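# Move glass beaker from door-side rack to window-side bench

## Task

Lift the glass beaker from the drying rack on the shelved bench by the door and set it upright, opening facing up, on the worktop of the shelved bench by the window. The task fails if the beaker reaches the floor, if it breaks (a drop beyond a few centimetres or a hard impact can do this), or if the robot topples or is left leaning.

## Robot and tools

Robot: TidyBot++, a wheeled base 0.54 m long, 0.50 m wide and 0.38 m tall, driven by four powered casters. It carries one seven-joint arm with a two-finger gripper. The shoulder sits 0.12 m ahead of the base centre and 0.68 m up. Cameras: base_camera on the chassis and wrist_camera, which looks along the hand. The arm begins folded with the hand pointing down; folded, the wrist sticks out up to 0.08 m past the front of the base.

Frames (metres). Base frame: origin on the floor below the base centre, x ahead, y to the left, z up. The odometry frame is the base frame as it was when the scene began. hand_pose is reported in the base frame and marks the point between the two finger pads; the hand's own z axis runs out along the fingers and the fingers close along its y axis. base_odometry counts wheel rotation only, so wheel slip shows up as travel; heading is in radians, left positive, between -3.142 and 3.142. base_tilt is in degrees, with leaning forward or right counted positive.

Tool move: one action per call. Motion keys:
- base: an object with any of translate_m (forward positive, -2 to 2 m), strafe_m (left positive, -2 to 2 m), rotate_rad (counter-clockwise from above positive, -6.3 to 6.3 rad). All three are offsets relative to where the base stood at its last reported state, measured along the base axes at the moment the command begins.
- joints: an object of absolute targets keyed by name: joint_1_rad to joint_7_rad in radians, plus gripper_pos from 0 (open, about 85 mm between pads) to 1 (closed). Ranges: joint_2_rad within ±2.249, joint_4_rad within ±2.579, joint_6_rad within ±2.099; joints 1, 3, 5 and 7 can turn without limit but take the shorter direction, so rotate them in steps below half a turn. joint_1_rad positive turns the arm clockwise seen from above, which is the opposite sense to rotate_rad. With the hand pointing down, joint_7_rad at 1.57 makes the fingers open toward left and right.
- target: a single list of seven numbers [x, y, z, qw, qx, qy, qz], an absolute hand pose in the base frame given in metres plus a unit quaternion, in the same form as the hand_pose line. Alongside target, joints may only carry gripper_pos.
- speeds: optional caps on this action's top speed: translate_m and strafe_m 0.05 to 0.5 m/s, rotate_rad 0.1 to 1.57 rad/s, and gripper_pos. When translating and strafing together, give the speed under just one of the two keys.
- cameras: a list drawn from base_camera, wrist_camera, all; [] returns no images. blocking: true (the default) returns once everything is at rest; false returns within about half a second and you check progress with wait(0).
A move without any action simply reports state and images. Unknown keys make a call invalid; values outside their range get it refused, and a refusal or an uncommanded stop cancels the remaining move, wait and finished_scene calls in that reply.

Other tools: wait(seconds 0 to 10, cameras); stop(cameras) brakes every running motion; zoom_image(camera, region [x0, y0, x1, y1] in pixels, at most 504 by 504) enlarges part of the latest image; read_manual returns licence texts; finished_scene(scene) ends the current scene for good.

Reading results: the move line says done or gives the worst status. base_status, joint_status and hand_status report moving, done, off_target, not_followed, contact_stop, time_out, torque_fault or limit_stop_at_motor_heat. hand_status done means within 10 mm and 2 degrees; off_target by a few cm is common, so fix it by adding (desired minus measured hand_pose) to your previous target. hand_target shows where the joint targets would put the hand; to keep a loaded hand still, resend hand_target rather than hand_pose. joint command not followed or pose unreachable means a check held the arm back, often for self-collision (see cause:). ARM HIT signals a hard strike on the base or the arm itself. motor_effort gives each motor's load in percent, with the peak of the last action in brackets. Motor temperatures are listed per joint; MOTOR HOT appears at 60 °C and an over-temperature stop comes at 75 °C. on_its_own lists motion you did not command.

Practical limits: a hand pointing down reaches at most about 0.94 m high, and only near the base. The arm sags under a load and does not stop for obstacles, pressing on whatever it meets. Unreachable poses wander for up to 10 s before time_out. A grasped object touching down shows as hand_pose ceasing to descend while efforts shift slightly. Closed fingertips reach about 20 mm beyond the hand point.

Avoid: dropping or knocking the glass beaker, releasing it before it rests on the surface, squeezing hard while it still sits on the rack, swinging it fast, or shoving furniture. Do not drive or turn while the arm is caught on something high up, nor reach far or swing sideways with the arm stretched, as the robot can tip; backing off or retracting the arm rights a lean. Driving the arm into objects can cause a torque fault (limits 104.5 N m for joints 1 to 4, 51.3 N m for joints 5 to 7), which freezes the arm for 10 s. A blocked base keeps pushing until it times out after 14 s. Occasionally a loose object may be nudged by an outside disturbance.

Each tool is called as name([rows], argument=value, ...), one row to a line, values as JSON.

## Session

move()

Scene clock: 0.00 s.
Motor temperatures (°C): [32 32 26 31 32 38 40]
base_odometry: x=+0.000 y=+0.000 heading=+0.000
base_tilt: forward=+0.3 right=-0.1
base_status: not commanded
joint_positions: joint_1_rad=+0.031 joint_2_rad=-0.336 joint_3_rad=+3.151 joint_4_rad=-2.556 joint_5_rad=+0.002 joint_6_rad=-0.913 joint_7_rad=+1.574 gripper_pos=+0.000
joint_status: not commanded
motor_effort: joint_1_rad=+1 joint_2_rad=-2 joint_3_rad=+1 joint_4_rad=+10 joint_5_rad=+0 joint_6_rad=+0 joint_7_rad=+0
hand_pose: x=+0.2334 y=-0.0035 z=+0.5778 quat_wxyz=(-0.001, +1.000, -0.018, +0.004) (m; base frame)
hand_target: x=+0.2334 y=-0.0035 z=+0.5778 quat_wxyz=(-0.001, +1.000, -0.018, +0.004) (m; base frame)
hand_status: not commanded
pictures: base_camera, wrist_camera
Images, in order (width x height): base_camera 644x364, wrist_camera 644x476.

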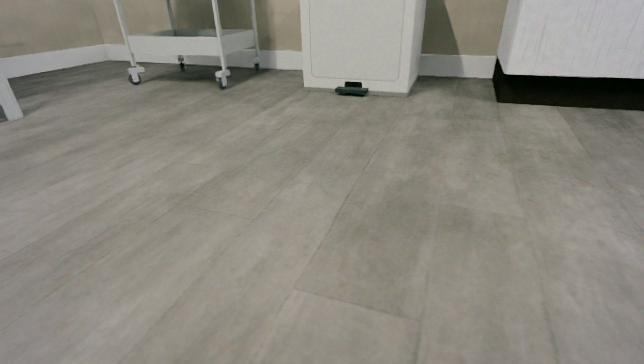

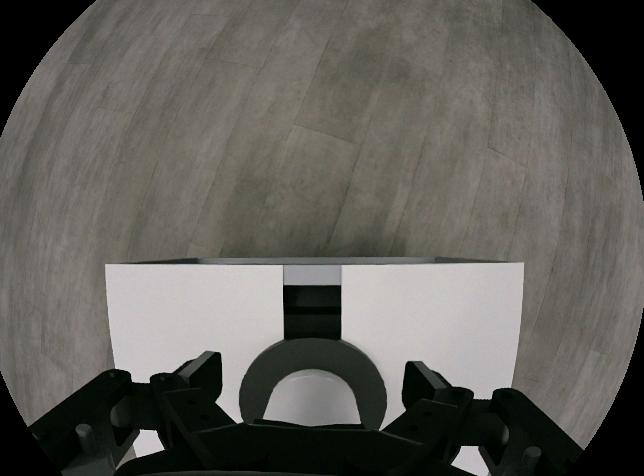

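move(base={"rotate_rad": -1.75}, joints={"joint_4_rad": -2.1, "joint_6_rad": 0.27})

zoom_image(camera="wrist_camera", region=[180, 80, 480, 340])

Scene clock: 16.13 s.
Motor temperatures (°C): [32 32 26 31 32 38 40]
move: done
base_odometry: x=+0.000 y=+0.000 heading=-1.749
base_tilt: forward=+0.3 right=-0.1
base_status: done
joint_positions: joint_1_rad=+0.032 joint_2_rad=-0.336 joint_3_rad=+3.151 joint_4_rad=-2.134 joint_5_rad=+0.002 joint_6_rad=+0.209 joint_7_rad=+1.574 gripper_pos=+0.000
joint_status: all done
motor_effort: joint_1_rad=+0(2) joint_2_rad=-8(10) joint_3_rad=+0(3) joint_4_rad=+17(17) joint_5_rad=+0(1) joint_6_rad=+9(10) joint_7_rad=+0(0)
hand_pose: x=+0.5974 y=-0.0190 z=+1.0029 quat_wxyz=(+0.015, +0.713, -0.014, +0.701) (m; base frame)
hand_target: x=+0.5988 y=-0.0188 z=+1.0428 quat_wxyz=(+0.015, +0.679, -0.013, +0.734) (m; base frame)
hand_status: not commanded
pictures: base_camera, wrist_camera
Images, in order (width x height): base_camera 644x364, wrist_camera 644x476.

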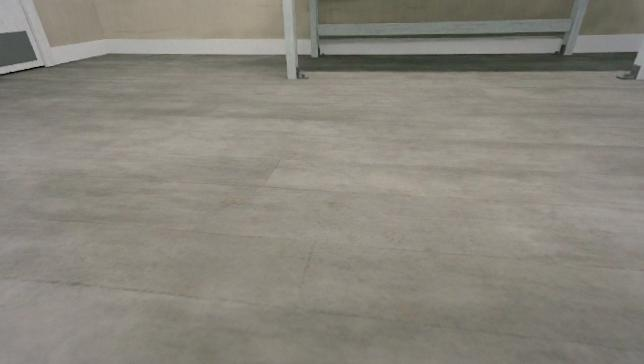

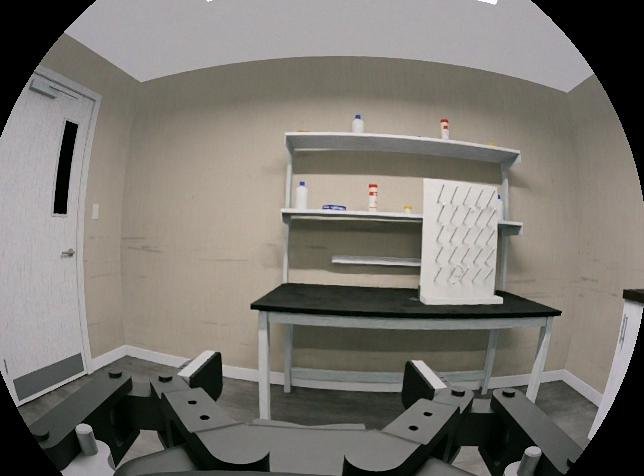

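Scaled by 1.680.

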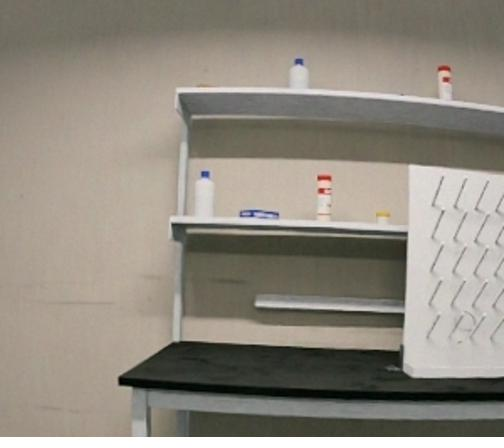

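zoom_image(camera="wrist_camera", region=[400, 170, 540, 310])

Scaled by 3.600.

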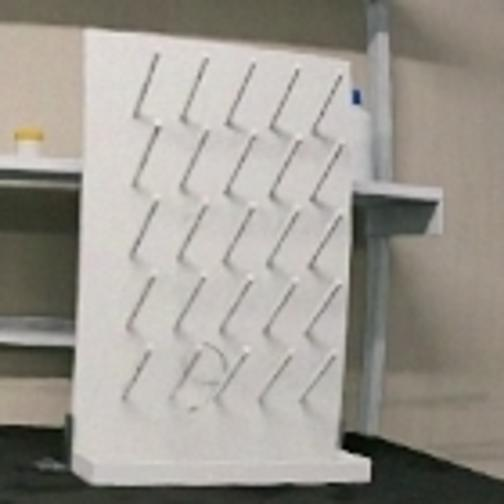

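move(base={"translate_m": 1.0, "strafe_m": -0.8}, joints={"joint_2_rad": 0.14, "joint_4_rad": -1.515, "joint_6_rad": -0.535})

zoom_image(camera="wrist_camera", region=[180, 100, 480, 360])

Scene clock: 233.67 s.
Motor temperatures (°C): [32 30 26 32 32 38 40]
move: done
base_odometry: x=-0.965 y=-0.842 heading=-1.750
base_tilt: forward=+0.4 right=-0.1
base_status: done
joint_positions: joint_1_rad=+0.032 joint_2_rad=+0.127 joint_3_rad=+3.151 joint_4_rad=-1.558 joint_5_rad=+0.002 joint_6_rad=-0.476 joint_7_rad=+1.574 gripper_pos=+0.000
joint_status: all done
motor_effort: joint_1_rad=+0(3) joint_2_rad=-23(25) joint_3_rad=+0(2) joint_4_rad=+16(19) joint_5_rad=+0(0) joint_6_rad=+8(10) joint_7_rad=+0(0)
hand_pose: x=+0.7428 y=-0.0245 z=+0.8901 quat_wxyz=(+0.012, +0.882, -0.016, +0.471) (m; base frame)
hand_target: x=+0.7441 y=-0.0240 z=+0.8913 quat_wxyz=(+0.011, +0.889, -0.016, +0.458) (m; base frame)
hand_status: not commanded
pictures: base_camera, wrist_camera
Images, in order (width x height): base_camera 644x364, wrist_camera 644x476.

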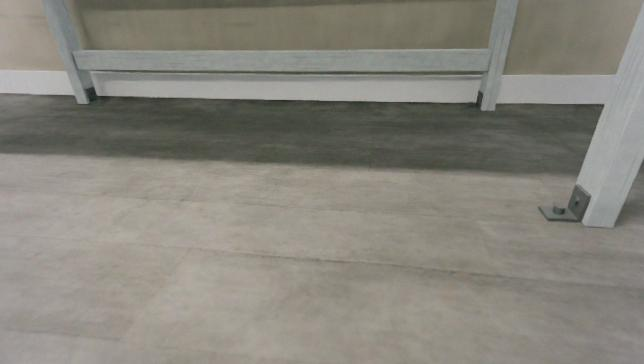

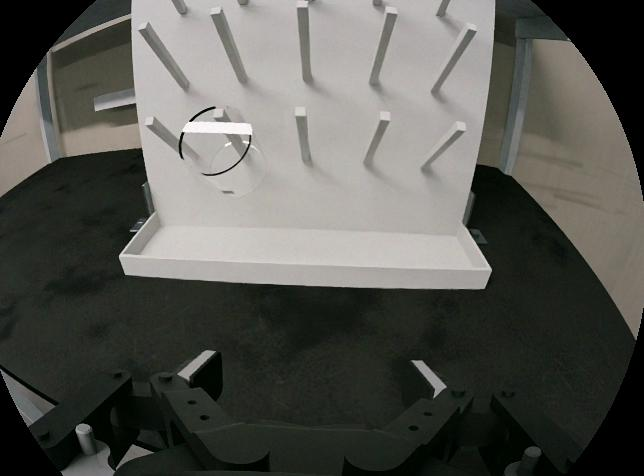

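Scaled by 1.680.

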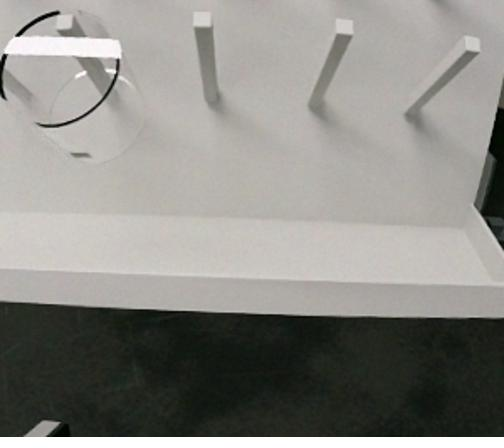

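move()

Scene clock: 293.17 s.
Motor temperatures (°C): [32 30 26 32 32 37 40]
base_odometry: x=-0.965 y=-0.842 heading=-1.750
base_tilt: forward=+0.4 right=-0.1
base_status: done
joint_positions: joint_1_rad=+0.032 joint_2_rad=+0.127 joint_3_rad=+3.151 joint_4_rad=-1.558 joint_5_rad=+0.002 joint_6_rad=-0.476 joint_7_rad=+1.574 gripper_pos=+0.000
joint_status: all done
motor_effort: joint_1_rad=+0(3) joint_2_rad=-21(25) joint_3_rad=+0(2) joint_4_rad=+16(19) joint_5_rad=+0(0) joint_6_rad=+8(10) joint_7_rad=+0(0)
hand_pose: x=+0.7428 y=-0.0245 z=+0.8901 quat_wxyz=(+0.012, +0.882, -0.016, +0.471) (m; base frame)
hand_target: x=+0.7441 y=-0.0240 z=+0.8913 quat_wxyz=(+0.011, +0.889, -0.016, +0.458) (m; base frame)
hand_status: not commanded
pictures: base_camera, wrist_camera
Images, in order (width x height): base_camera 644x364, wrist_camera 644x476.

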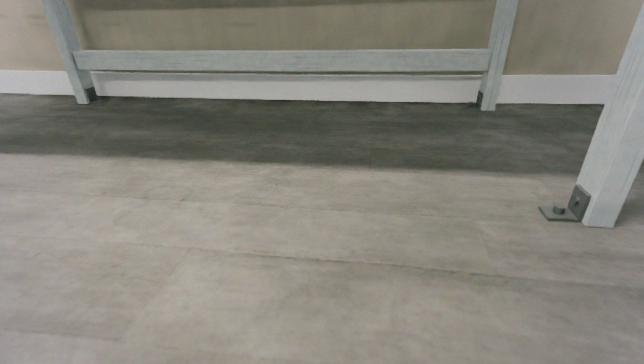

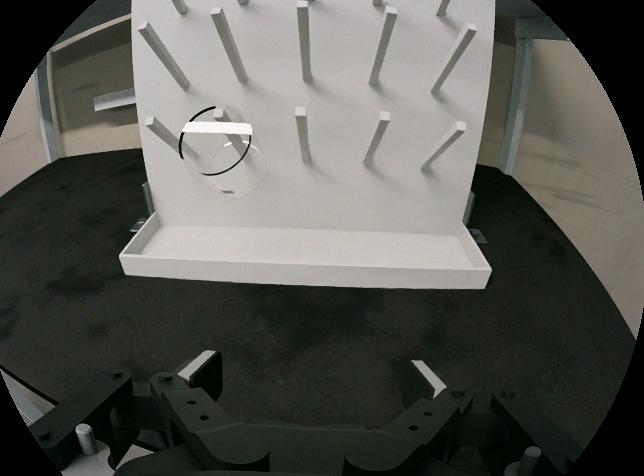

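move(base={"strafe_m": 0.1}, joints={"joint_4_rad": -1.44, "joint_6_rad": -0.59})

Scene clock: 344.00 s.
Motor temperatures (°C): [32 30 25 32 31 37 40]
move: done
base_odometry: x=-0.866 y=-0.860 heading=-1.750
base_tilt: forward=+0.4 right=-0.1
base_status: done
joint_positions: joint_1_rad=+0.026 joint_2_rad=+0.128 joint_3_rad=+3.151 joint_4_rad=-1.480 joint_5_rad=+0.002 joint_6_rad=-0.531 joint_7_rad=+1.574 gripper_pos=+0.000
joint_status: all done
motor_effort: joint_1_rad=+0(3) joint_2_rad=-21(24) joint_3_rad=+1(2) joint_4_rad=+17(18) joint_5_rad=+0(1) joint_6_rad=+8(9) joint_7_rad=+0(0)
hand_pose: x=+0.7489 y=-0.0213 z=+0.9203 quat_wxyz=(+0.011, +0.877, -0.014, +0.481) (m; base frame)
hand_target: x=+0.7488 y=-0.0242 z=+0.9200 quat_wxyz=(+0.012, +0.884, -0.016, +0.467) (m; base frame)
hand_status: not commanded
pictures: base_camera, wrist_camera
Images, in order (width x height): base_camera 644x364, wrist_camera 644x476.

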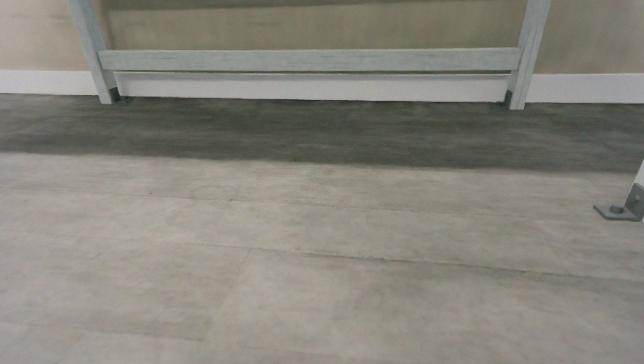

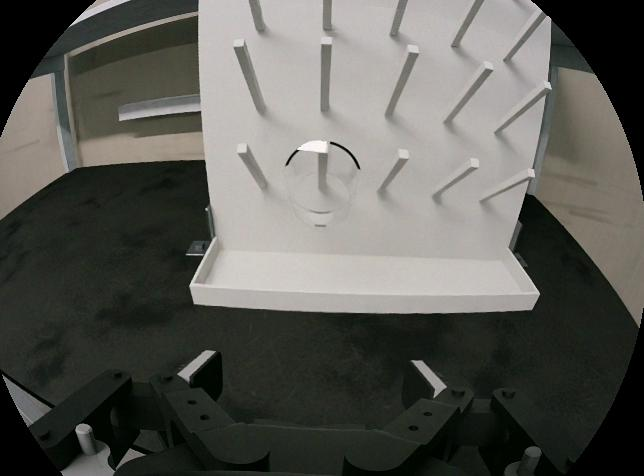

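zoom_image(camera="wrist_camera", region=[210, 100, 430, 320])

Scaled by 2.291.

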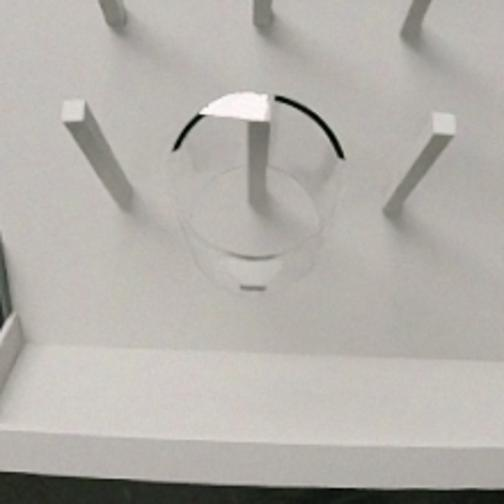

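move(base={"translate_m": 0.12, "strafe_m": -0.004}, speeds={"translate_m": 0.2}, joints={"joint_4_rad": -1.42, "joint_6_rad": -0.61})

zoom_image(camera="wrist_camera", region=[170, 80, 470, 380])

Scene clock: 389.17 s.
Motor temperatures (°C): [32 30 25 32 31 37 40]
move: done
base_odometry: x=-0.891 y=-0.978 heading=-1.749
base_tilt: forward=+0.4 right=-0.1
base_status: done
joint_positions: joint_1_rad=+0.026 joint_2_rad=+0.129 joint_3_rad=+3.151 joint_4_rad=-1.463 joint_5_rad=+0.002 joint_6_rad=-0.555 joint_7_rad=+1.574 gripper_pos=+0.000
joint_status: all done
motor_effort: joint_1_rad=+0(2) joint_2_rad=-22(25) joint_3_rad=+0(1) joint_4_rad=+17(18) joint_5_rad=+0(1) joint_6_rad=+8(9) joint_7_rad=+0(0)
hand_pose: x=+0.7484 y=-0.0213 z=+0.9231 quat_wxyz=(+0.011, +0.879, -0.014, +0.477) (m; base frame)
hand_target: x=+0.7488 y=-0.0242 z=+0.9263 quat_wxyz=(+0.012, +0.884, -0.016, +0.467) (m; base frame)
hand_status: not commanded
pictures: base_camera, wrist_camera
Images, in order (width x height): base_camera 644x364, wrist_camera 644x476.

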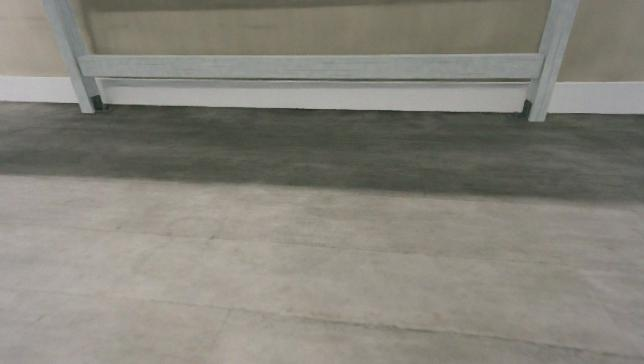

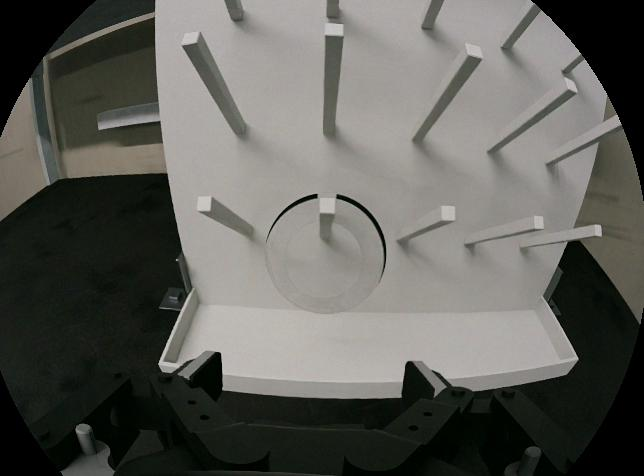

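Scaled by 1.680.

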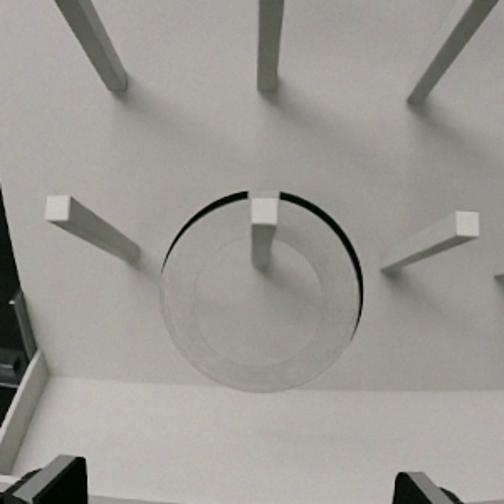

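move(base={"translate_m": 0.072, "strafe_m": -0.006}, speeds={"translate_m": 0.1})

zoom_image(camera="wrist_camera", region=[130, 120, 510, 470])

Scene clock: 412.77 s.
Motor temperatures (°C): [32 30 25 32 31 37 39]
move: done
base_odometry: x=-0.910 y=-1.048 heading=-1.749
base_tilt: forward=+0.4 right=-0.1
base_status: done
joint_positions: joint_1_rad=+0.026 joint_2_rad=+0.131 joint_3_rad=+3.151 joint_4_rad=-1.462 joint_5_rad=+0.002 joint_6_rad=-0.555 joint_7_rad=+1.574 gripper_pos=+0.000
joint_status: not commanded
motor_effort: joint_1_rad=-1(1) joint_2_rad=-22(25) joint_3_rad=+0(1) joint_4_rad=+16(17) joint_5_rad=+0(1) joint_6_rad=+8(8) joint_7_rad=+0(0)
hand_pose: x=+0.7488 y=-0.0213 z=+0.9220 quat_wxyz=(+0.011, +0.879, -0.014, +0.476) (m; base frame)
hand_target: x=+0.7488 y=-0.0242 z=+0.9263 quat_wxyz=(+0.012, +0.884, -0.016, +0.467) (m; base frame)
hand_status: not commanded
pictures: base_camera, wrist_camera
Images, in order (width x height): base_camera 644x364, wrist_camera 644x476.

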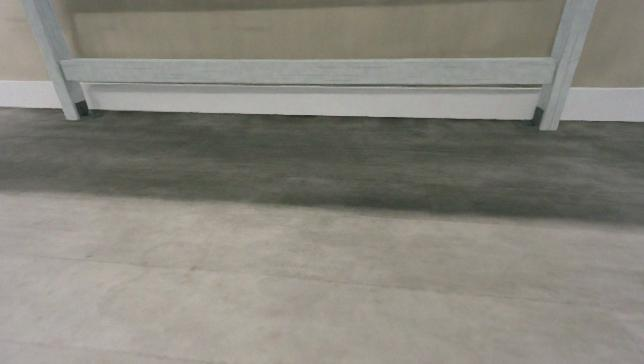

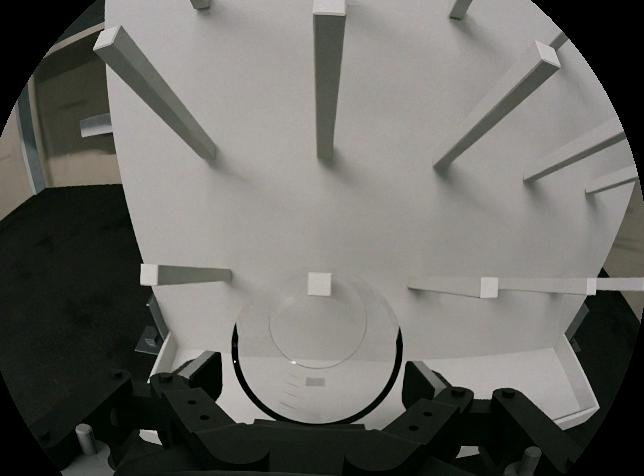

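Scaled by 1.326.

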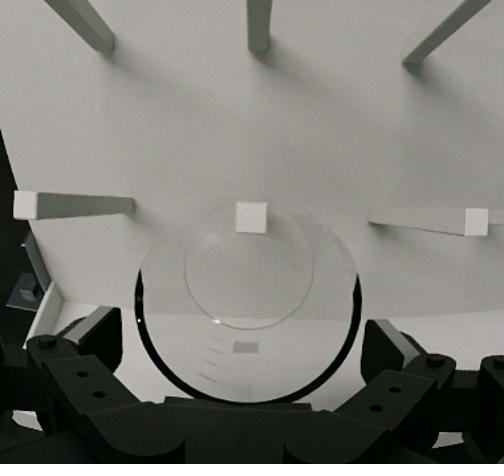

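move(base={"translate_m": 0.022, "strafe_m": -0.001}, speeds={"translate_m": 0.06})

zoom_image(camera="wrist_camera", region=[130, 120, 510, 470])

Scene clock: 430.93 s.
Motor temperatures (°C): [32 30 25 32 31 37 39]
move: done
base_odometry: x=-0.915 y=-1.070 heading=-1.749
base_tilt: forward=+0.4 right=-0.1
base_status: done
joint_positions: joint_1_rad=+0.026 joint_2_rad=+0.131 joint_3_rad=+3.151 joint_4_rad=-1.462 joint_5_rad=+0.002 joint_6_rad=-0.555 joint_7_rad=+1.574 gripper_pos=+0.000
joint_status: not commanded
motor_effort: joint_1_rad=-1(2) joint_2_rad=-22(25) joint_3_rad=-1(2) joint_4_rad=+17(17) joint_5_rad=+0(0) joint_6_rad=+8(9) joint_7_rad=+0(0)
hand_pose: x=+0.7489 y=-0.0213 z=+0.9218 quat_wxyz=(+0.011, +0.879, -0.014, +0.476) (m; base frame)
hand_target: x=+0.7488 y=-0.0242 z=+0.9263 quat_wxyz=(+0.012, +0.884, -0.016, +0.467) (m; base frame)
hand_status: not commanded
pictures: base_camera, wrist_camera
Images, in order (width x height): base_camera 644x364, wrist_camera 644x476.

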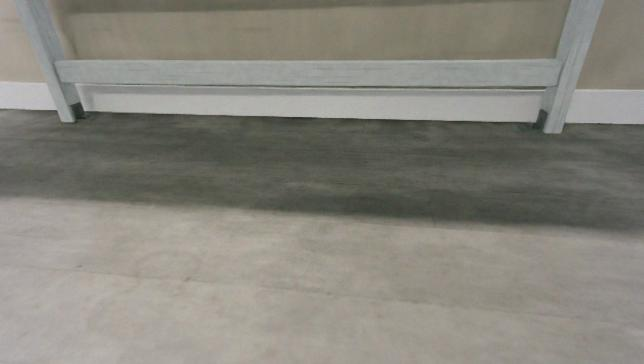

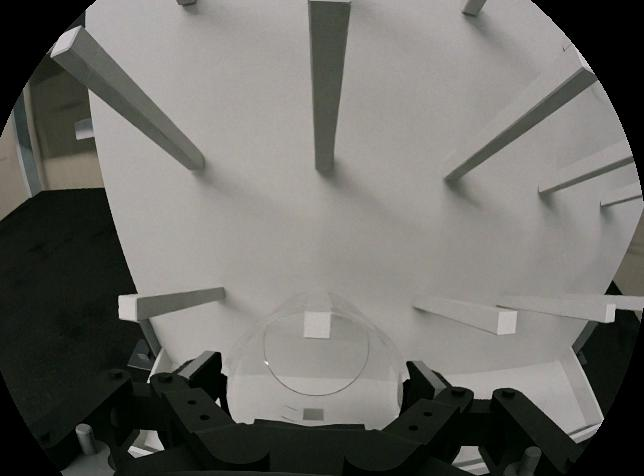

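Scaled by 1.326.

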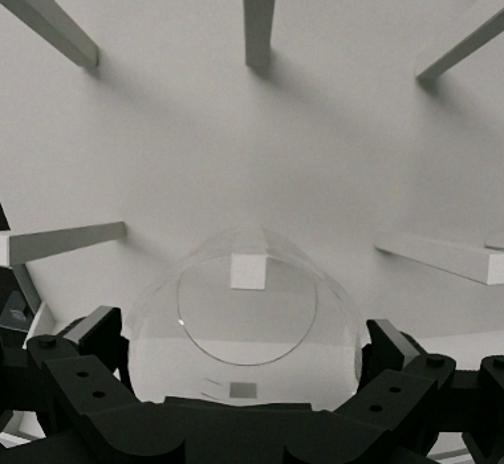

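move(joints={"gripper_pos": 0.3})

zoom_image(camera="wrist_camera", region=[130, 120, 510, 470])

Scene clock: 438.00 s.
Motor temperatures (°C): [32 31 25 32 31 37 39]
move: off_target
base_odometry: x=-0.915 y=-1.070 heading=-1.749
base_tilt: forward=+0.4 right=-0.1
base_status: not commanded
joint_positions: joint_1_rad=+0.026 joint_2_rad=+0.131 joint_3_rad=+3.151 joint_4_rad=-1.462 joint_5_rad=+0.002 joint_6_rad=-0.556 joint_7_rad=+1.574 gripper_pos=+0.221
joint_status: gripper_pos off_target (ended at +0.221, target +0.300)
motor_effort: joint_1_rad=+0(1) joint_2_rad=-20(23) joint_3_rad=-1(1) joint_4_rad=+16(17) joint_5_rad=+0(0) joint_6_rad=+8(9) joint_7_rad=+0(0)
hand_pose: x=+0.7487 y=-0.0213 z=+0.9221 quat_wxyz=(+0.011, +0.879, -0.014, +0.476) (m; base frame)
hand_target: x=+0.7488 y=-0.0242 z=+0.9263 quat_wxyz=(+0.012, +0.884, -0.016, +0.467) (m; base frame)
hand_status: not commanded
pictures: base_camera, wrist_camera
Images, in order (width x height): base_camera 644x364, wrist_camera 644x476.

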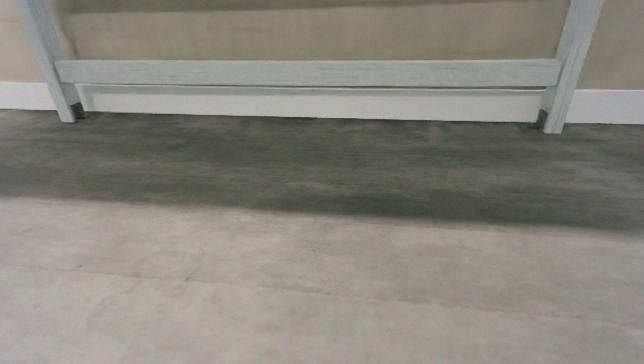

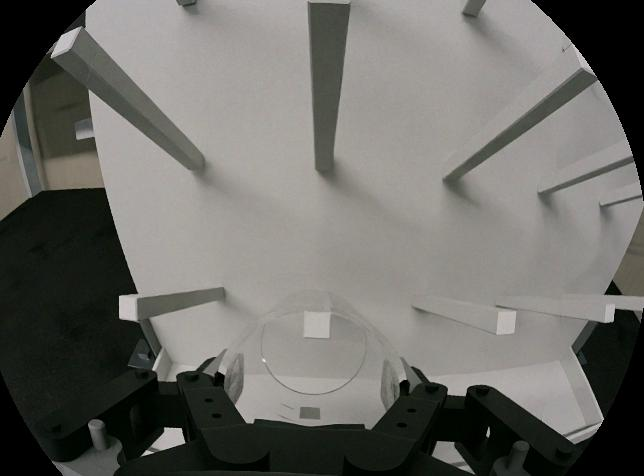

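Scaled by 1.326.

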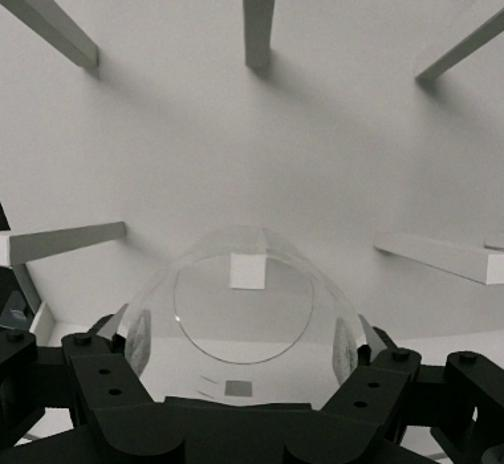

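move(joints={"joint_2_rad": -0.03, "joint_6_rad": -0.735})

zoom_image(camera="wrist_camera", region=[130, 120, 510, 470])

Scene clock: 475.57 s.
Motor temperatures (°C): [32 31 25 32 31 37 39]
move: done
base_odometry: x=-0.915 y=-1.070 heading=-1.749
base_tilt: forward=+0.4 right=-0.1
base_status: not commanded
joint_positions: joint_1_rad=+0.026 joint_2_rad=-0.005 joint_3_rad=+3.151 joint_4_rad=-1.456 joint_5_rad=+0.002 joint_6_rad=-0.681 joint_7_rad=+1.574 gripper_pos=+0.221
joint_status: all done
motor_effort: joint_1_rad=-1(1) joint_2_rad=-19(25) joint_3_rad=+0(1) joint_4_rad=+18(18) joint_5_rad=+0(1) joint_6_rad=+9(9) joint_7_rad=+0(0)
hand_pose: x=+0.6922 y=-0.0197 z=+0.9745 quat_wxyz=(+0.010, +0.875, -0.014, +0.484) (m; base frame)
hand_target: x=+0.6800 y=-0.0220 z=+0.9951 quat_wxyz=(+0.012, +0.873, -0.016, +0.487) (m; base frame)
hand_status: not commanded
pictures: base_camera, wrist_camera
Images, in order (width x height): base_camera 644x364, wrist_camera 644x476.

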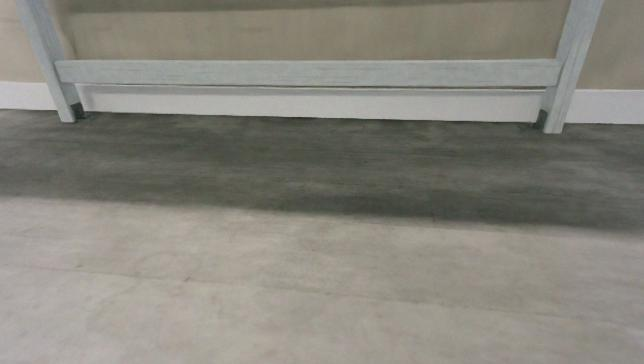

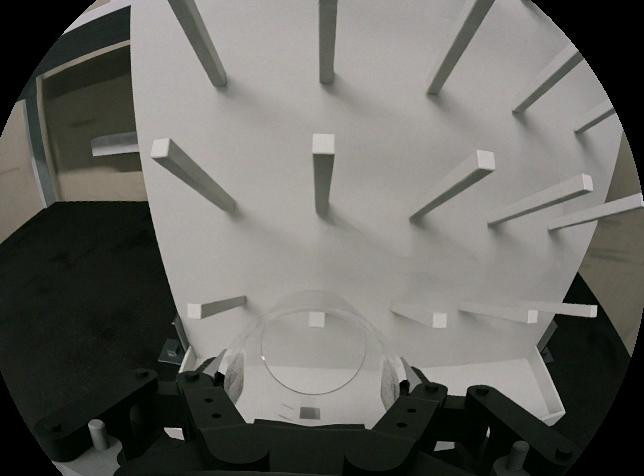

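Scaled by 1.326.

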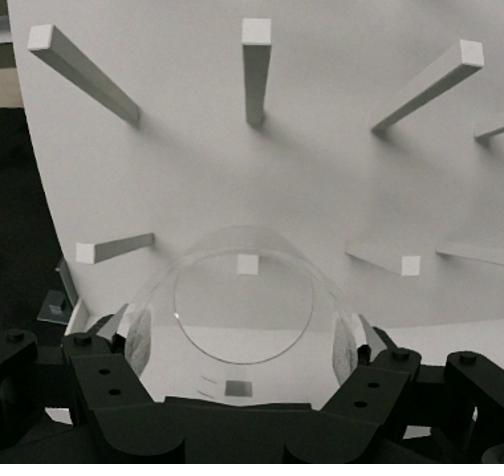

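move(joints={"joint_2_rad": -0.19, "joint_4_rad": -1.38, "joint_6_rad": -0.915})

zoom_image(camera="wrist_camera", region=[130, 120, 510, 470])

Scene clock: 513.00 s.
Motor temperatures (°C): [32 31 25 32 31 37 39]
move: done
base_odometry: x=-0.915 y=-1.070 heading=-1.749
base_tilt: forward=+0.3 right=-0.1
base_status: not commanded
joint_positions: joint_1_rad=+0.026 joint_2_rad=-0.175 joint_3_rad=+3.151 joint_4_rad=-1.425 joint_5_rad=+0.002 joint_6_rad=-0.859 joint_7_rad=+1.574 gripper_pos=+0.221
joint_status: all done
motor_effort: joint_1_rad=-1(1) joint_2_rad=-12(21) joint_3_rad=+0(1) joint_4_rad=+17(19) joint_5_rad=+0(1) joint_6_rad=+9(10) joint_7_rad=+0(0)
hand_pose: x=+0.6113 y=-0.0174 z=+1.0355 quat_wxyz=(+0.010, +0.870, -0.014, +0.493) (m; base frame)
hand_target: x=+0.5990 y=-0.0193 z=+1.0534 quat_wxyz=(+0.011, +0.869, -0.017, +0.495) (m; base frame)
hand_status: not commanded
pictures: base_camera, wrist_camera
Images, in order (width x height): base_camera 644x364, wrist_camera 644x476.

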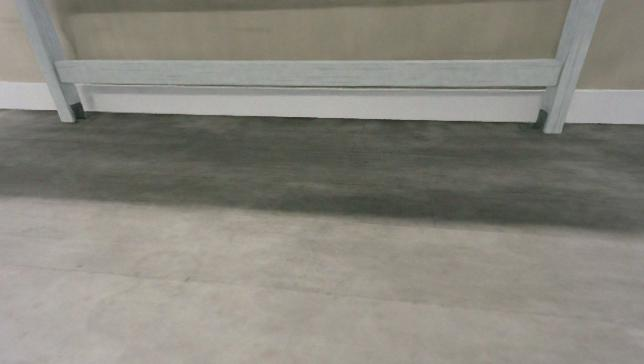

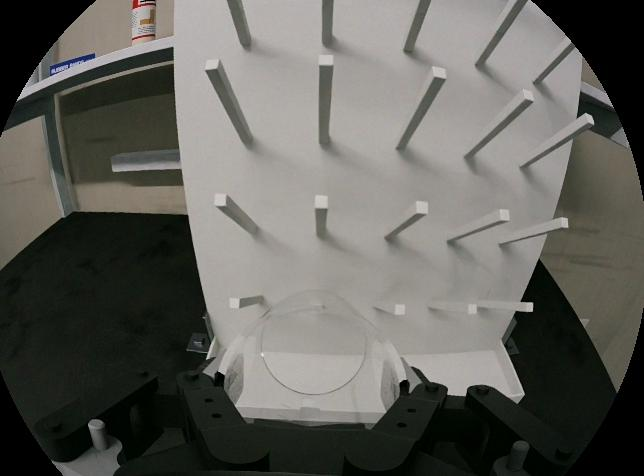

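Scaled by 1.326.

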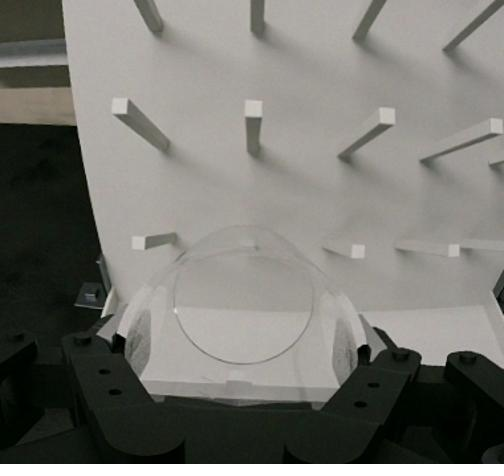

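move(base={"translate_m": -0.15}, cameras=["wrist_camera"])

move(joints={"joint_2_rad": 0.28, "joint_4_rad": -0.81, "joint_6_rad": -2.099})

Scene clock: 612.90 s.
Motor temperatures (°C): [32 30 25 32 31 37 39]
move: done
base_odometry: x=-0.888 y=-0.922 heading=-1.749
base_tilt: forward=+0.3 right=-0.1
base_status: done
joint_positions: joint_1_rad=+0.027 joint_2_rad=-0.183 joint_3_rad=+3.151 joint_4_rad=-1.425 joint_5_rad=+0.002 joint_6_rad=-0.863 joint_7_rad=+1.574 gripper_pos=+0.221
joint_status: not commanded
motor_effort: joint_1_rad=+0(1) joint_2_rad=-13(17) joint_3_rad=+0(1) joint_4_rad=+17(18) joint_5_rad=+0(1) joint_6_rad=+9(10) joint_7_rad=+0(0)
hand_pose: x=+0.6078 y=-0.0174 z=+1.0382 quat_wxyz=(+0.010, +0.869, -0.015, +0.495) (m; base frame)
hand_target: x=+0.5990 y=-0.0193 z=+1.0534 quat_wxyz=(+0.011, +0.869, -0.017, +0.495) (m; base frame)
hand_status: not commanded
pictures: wrist_camera
Images, in order (width x height): wrist_camera 644x476.

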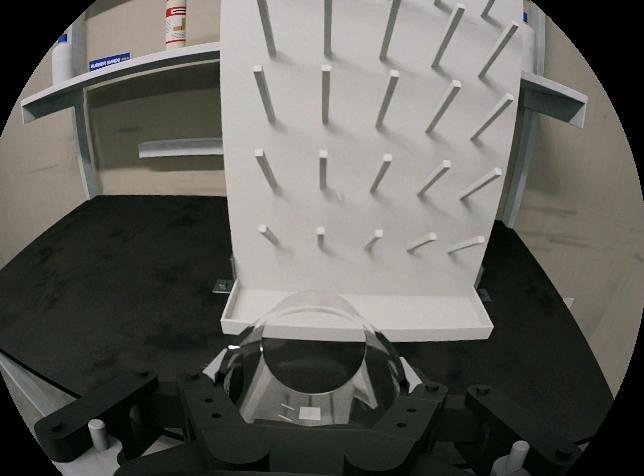

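Scene clock: 615.20 s.
Motor temperatures (°C): [32 30 25 32 31 37 39]
move: done
base_odometry: x=-0.888 y=-0.922 heading=-1.749
base_tilt: forward=+0.3 right=-0.1
base_status: not commanded
joint_positions: joint_1_rad=+0.027 joint_2_rad=+0.261 joint_3_rad=+3.151 joint_4_rad=-0.854 joint_5_rad=+0.002 joint_6_rad=-2.036 joint_7_rad=+1.574 gripper_pos=+0.221
joint_status: all done
joint sent to its limit — joint_6_rad, lower limit.
motor_effort: joint_1_rad=+0(1) joint_2_rad=-22(24) joint_3_rad=-1(2) joint_4_rad=+12(17) joint_5_rad=+0(1) joint_6_rad=+0(9) joint_7_rad=+0(0)
hand_pose: x=+0.5067 y=-0.0126 z=+0.9153 quat_wxyz=(+0.002, +1.000, -0.017, -0.005) (m; base frame)
hand_target: x=+0.5018 y=-0.0140 z=+0.9205 quat_wxyz=(+0.002, +1.000, -0.019, -0.019) (m; base frame)
hand_status: not commanded
pictures: base_camera, wrist_camera
Images, in order (width x height): base_camera 644x364, wrist_camera 644x476.

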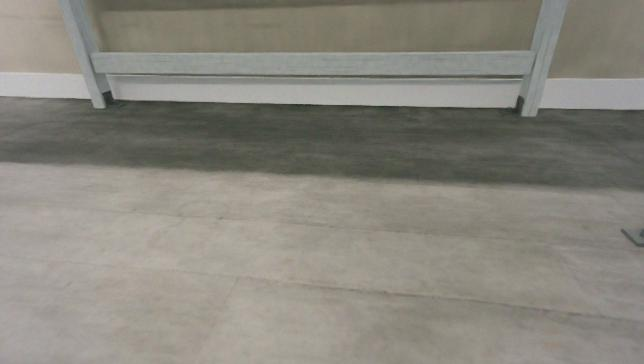

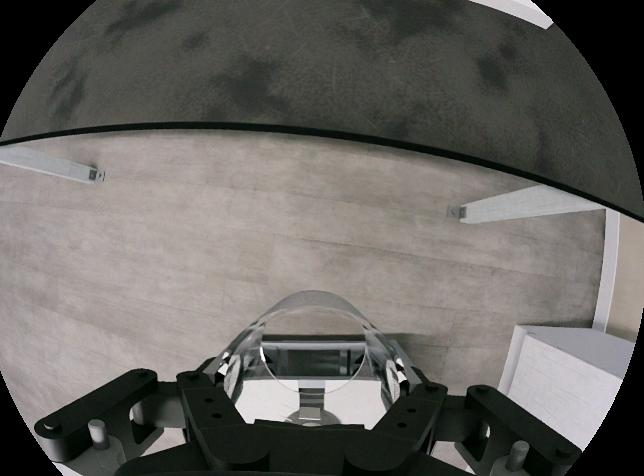

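move(base={"translate_m": 0.245}, speeds={"translate_m": 0.3})

Scene clock: 663.57 s.
Motor temperatures (°C): [32 30 25 32 31 36 39]
move: done
base_odometry: x=-0.932 y=-1.163 heading=-1.749
base_tilt: forward=+0.4 right=-0.1
base_status: done
joint_positions: joint_1_rad=+0.027 joint_2_rad=+0.278 joint_3_rad=+3.151 joint_4_rad=-0.851 joint_5_rad=+0.002 joint_6_rad=-2.046 joint_7_rad=+1.574 gripper_pos=+0.221
joint_status: not commanded
motor_effort: joint_1_rad=+0(2) joint_2_rad=-22(26) joint_3_rad=+0(2) joint_4_rad=+12(12) joint_5_rad=+0(1) joint_6_rad=+0(1) joint_7_rad=+0(0)
hand_pose: x=+0.5083 y=-0.0129 z=+0.9096 quat_wxyz=(+0.002, +1.000, -0.017, -0.017) (m; base frame)
hand_target: x=+0.5018 y=-0.0140 z=+0.9205 quat_wxyz=(+0.002, +1.000, -0.019, -0.019) (m; base frame)
hand_status: not commanded
pictures: base_camera, wrist_camera
Images, in order (width x height): base_camera 644x364, wrist_camera 644x476.

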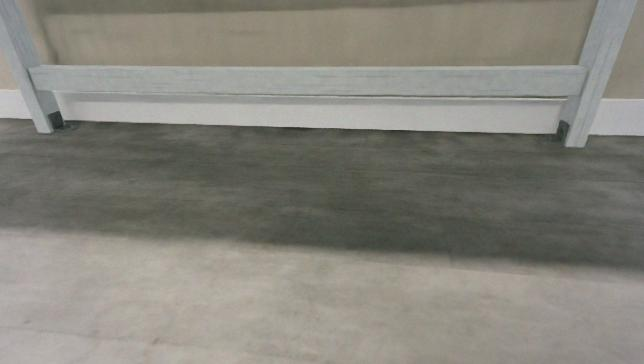

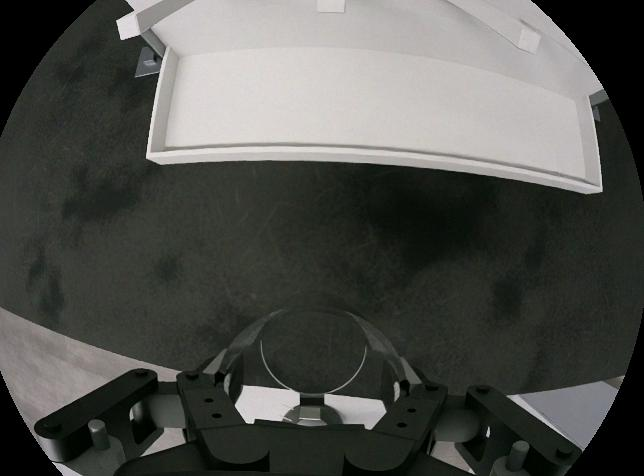

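move(joints={"joint_2_rad": 0.205, "joint_4_rad": -1.03, "joint_6_rad": -1.83})

zoom_image(camera="wrist_camera", region=[130, 180, 510, 470])

Scene clock: 690.70 s.
Motor temperatures (°C): [32 30 25 32 31 36 39]
move: done
base_odometry: x=-0.932 y=-1.163 heading=-1.749
base_tilt: forward=+0.4 right=-0.1
base_status: not commanded
joint_positions: joint_1_rad=+0.027 joint_2_rad=+0.249 joint_3_rad=+3.151 joint_4_rad=-1.007 joint_5_rad=+0.002 joint_6_rad=-1.882 joint_7_rad=+1.574 gripper_pos=+0.221
joint_status: all done
motor_effort: joint_1_rad=+0(1) joint_2_rad=-22(24) joint_3_rad=-1(1) joint_4_rad=+13(13) joint_5_rad=+0(1) joint_6_rad=+1(1) joint_7_rad=+0(0)
hand_pose: x=+0.5224 y=-0.0136 z=+0.8757 quat_wxyz=(+0.002, +1.000, -0.017, +0.002) (m; base frame)
hand_target: x=+0.5251 y=-0.0153 z=+0.8869 quat_wxyz=(+0.003, +0.999, -0.019, +0.038) (m; base frame)
hand_status: not commanded
pictures: base_camera, wrist_camera
Images, in order (width x height): base_camera 644x364, wrist_camera 644x476.

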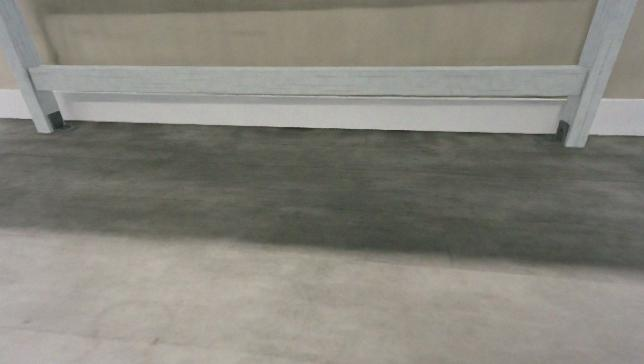

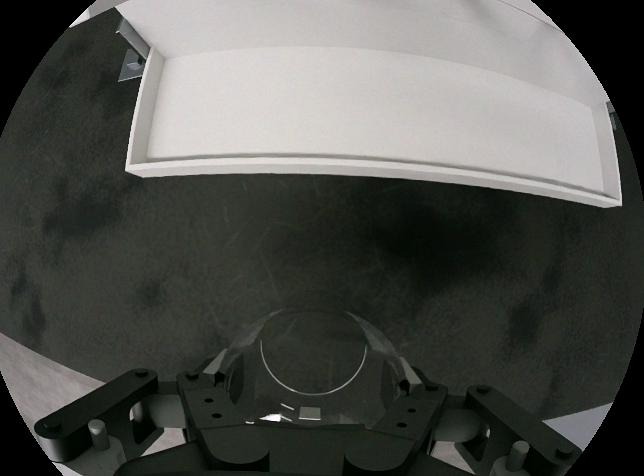

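Scaled by 1.326.

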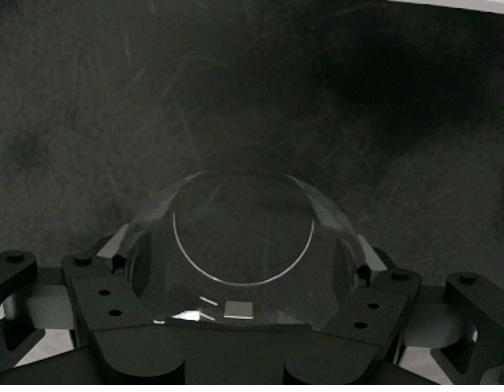

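move(joints={"joint_4_rad": -1.065, "joint_6_rad": -1.795}, cameras=[])

move(joints={"joint_4_rad": -1.085, "joint_6_rad": -1.775}, cameras=["wrist_camera"])

zoom_image(camera="wrist_camera", region=[130, 180, 510, 470])

Scene clock: 706.57 s.
Motor temperatures (°C): [32 30 25 32 31 36 39]
move: done
base_odometry: x=-0.932 y=-1.163 heading=-1.749
base_tilt: forward=+0.4 right=-0.1
base_status: not commanded
joint_positions: joint_1_rad=+0.027 joint_2_rad=+0.244 joint_3_rad=+3.151 joint_4_rad=-1.044 joint_5_rad=+0.002 joint_6_rad=-1.844 joint_7_rad=+1.574 gripper_pos=+0.221
joint_status: all done
motor_effort: joint_1_rad=+0(1) joint_2_rad=-22(24) joint_3_rad=+0(1) joint_4_rad=+13(14) joint_5_rad=+0(1) joint_6_rad=+0(1) joint_7_rad=+0(0)
hand_pose: x=+0.5254 y=-0.0138 z=+0.8666 quat_wxyz=(+0.002, +1.000, -0.017, +0.005) (m; base frame)
hand_target: x=+0.5285 y=-0.0155 z=+0.8765 quat_wxyz=(+0.003, +0.999, -0.019, +0.038) (m; base frame)
hand_status: not commanded
pictures: none
No camera images: "cameras" was empty.

Scene clock: 707.17 s.
Motor temperatures (°C): [32 30 25 32 31 36 39]
move: done
base_odometry: x=-0.932 y=-1.163 heading=-1.749
base_tilt: forward=+0.4 right=-0.1
base_status: not commanded
joint_positions: joint_1_rad=+0.027 joint_2_rad=+0.243 joint_3_rad=+3.151 joint_4_rad=-1.063 joint_5_rad=+0.002 joint_6_rad=-1.823 joint_7_rad=+1.574 gripper_pos=+0.221
joint_status: all done
motor_effort: joint_1_rad=-1(1) joint_2_rad=-22(24) joint_3_rad=+0(1) joint_4_rad=+13(13) joint_5_rad=+0(1) joint_6_rad=+1(1) joint_7_rad=+0(0)
hand_pose: x=+0.5273 y=-0.0139 z=+0.8609 quat_wxyz=(+0.002, +1.000, -0.017, +0.006) (m; base frame)
hand_target: x=+0.5303 y=-0.0156 z=+0.8705 quat_wxyz=(+0.003, +0.999, -0.019, +0.038) (m; base frame)
hand_status: not commanded
pictures: wrist_camera
Images, in order (width x height): wrist_camera 644x476.

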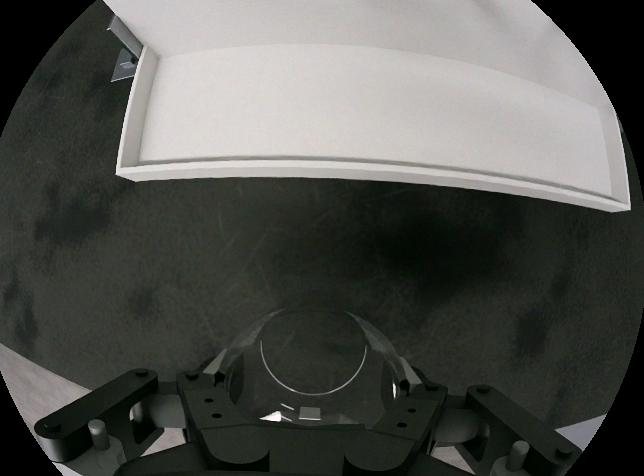

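Scaled by 1.326.

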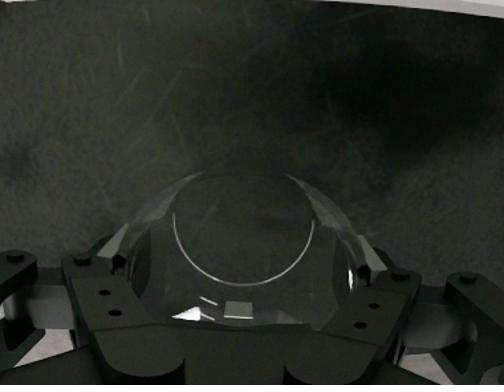

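move(joints={"joint_4_rad": -1.1, "joint_6_rad": -1.76}, cameras=[])

move(joints={"joint_4_rad": -1.115, "joint_6_rad": -1.745}, cameras=["wrist_camera"])

Scene clock: 717.97 s.
Motor temperatures (°C): [32 30 25 31 31 36 39]
move: done
base_odometry: x=-0.932 y=-1.163 heading=-1.749
base_tilt: forward=+0.4 right=-0.1
base_status: not commanded
joint_positions: joint_1_rad=+0.027 joint_2_rad=+0.243 joint_3_rad=+3.151 joint_4_rad=-1.078 joint_5_rad=+0.002 joint_6_rad=-1.808 joint_7_rad=+1.574 gripper_pos=+0.221
joint_status: all done
motor_effort: joint_1_rad=-1(1) joint_2_rad=-24(24) joint_3_rad=+0(1) joint_4_rad=+13(14) joint_5_rad=+0(1) joint_6_rad=+1(1) joint_7_rad=+0(0)
hand_pose: x=+0.5286 y=-0.0139 z=+0.8566 quat_wxyz=(+0.002, +1.000, -0.017, +0.006) (m; base frame)
hand_target: x=+0.5316 y=-0.0156 z=+0.8659 quat_wxyz=(+0.003, +0.999, -0.019, +0.038) (m; base frame)
hand_status: not commanded
pictures: none
No camera images: "cameras" was empty.

Scene clock: 718.53 s.
Motor temperatures (°C): [32 30 25 31 31 36 39]
move: done
base_odometry: x=-0.932 y=-1.163 heading=-1.749
base_tilt: forward=+0.4 right=-0.1
base_status: not commanded
joint_positions: joint_1_rad=+0.027 joint_2_rad=+0.243 joint_3_rad=+3.151 joint_4_rad=-1.093 joint_5_rad=+0.002 joint_6_rad=-1.793 joint_7_rad=+1.574 gripper_pos=+0.221
joint_status: all done
motor_effort: joint_1_rad=+0(1) joint_2_rad=-22(23) joint_3_rad=-1(1) joint_4_rad=+13(14) joint_5_rad=+0(1) joint_6_rad=+0(1) joint_7_rad=+0(0)
hand_pose: x=+0.5297 y=-0.0140 z=+0.8521 quat_wxyz=(+0.002, +1.000, -0.017, +0.006) (m; base frame)
hand_target: x=+0.5328 y=-0.0157 z=+0.8614 quat_wxyz=(+0.003, +0.999, -0.019, +0.038) (m; base frame)
hand_status: not commanded
pictures: wrist_camera
Images, in order (width x height): wrist_camera 644x476.

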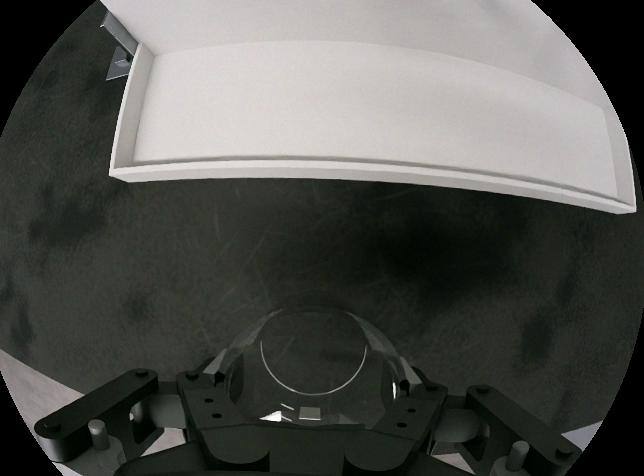

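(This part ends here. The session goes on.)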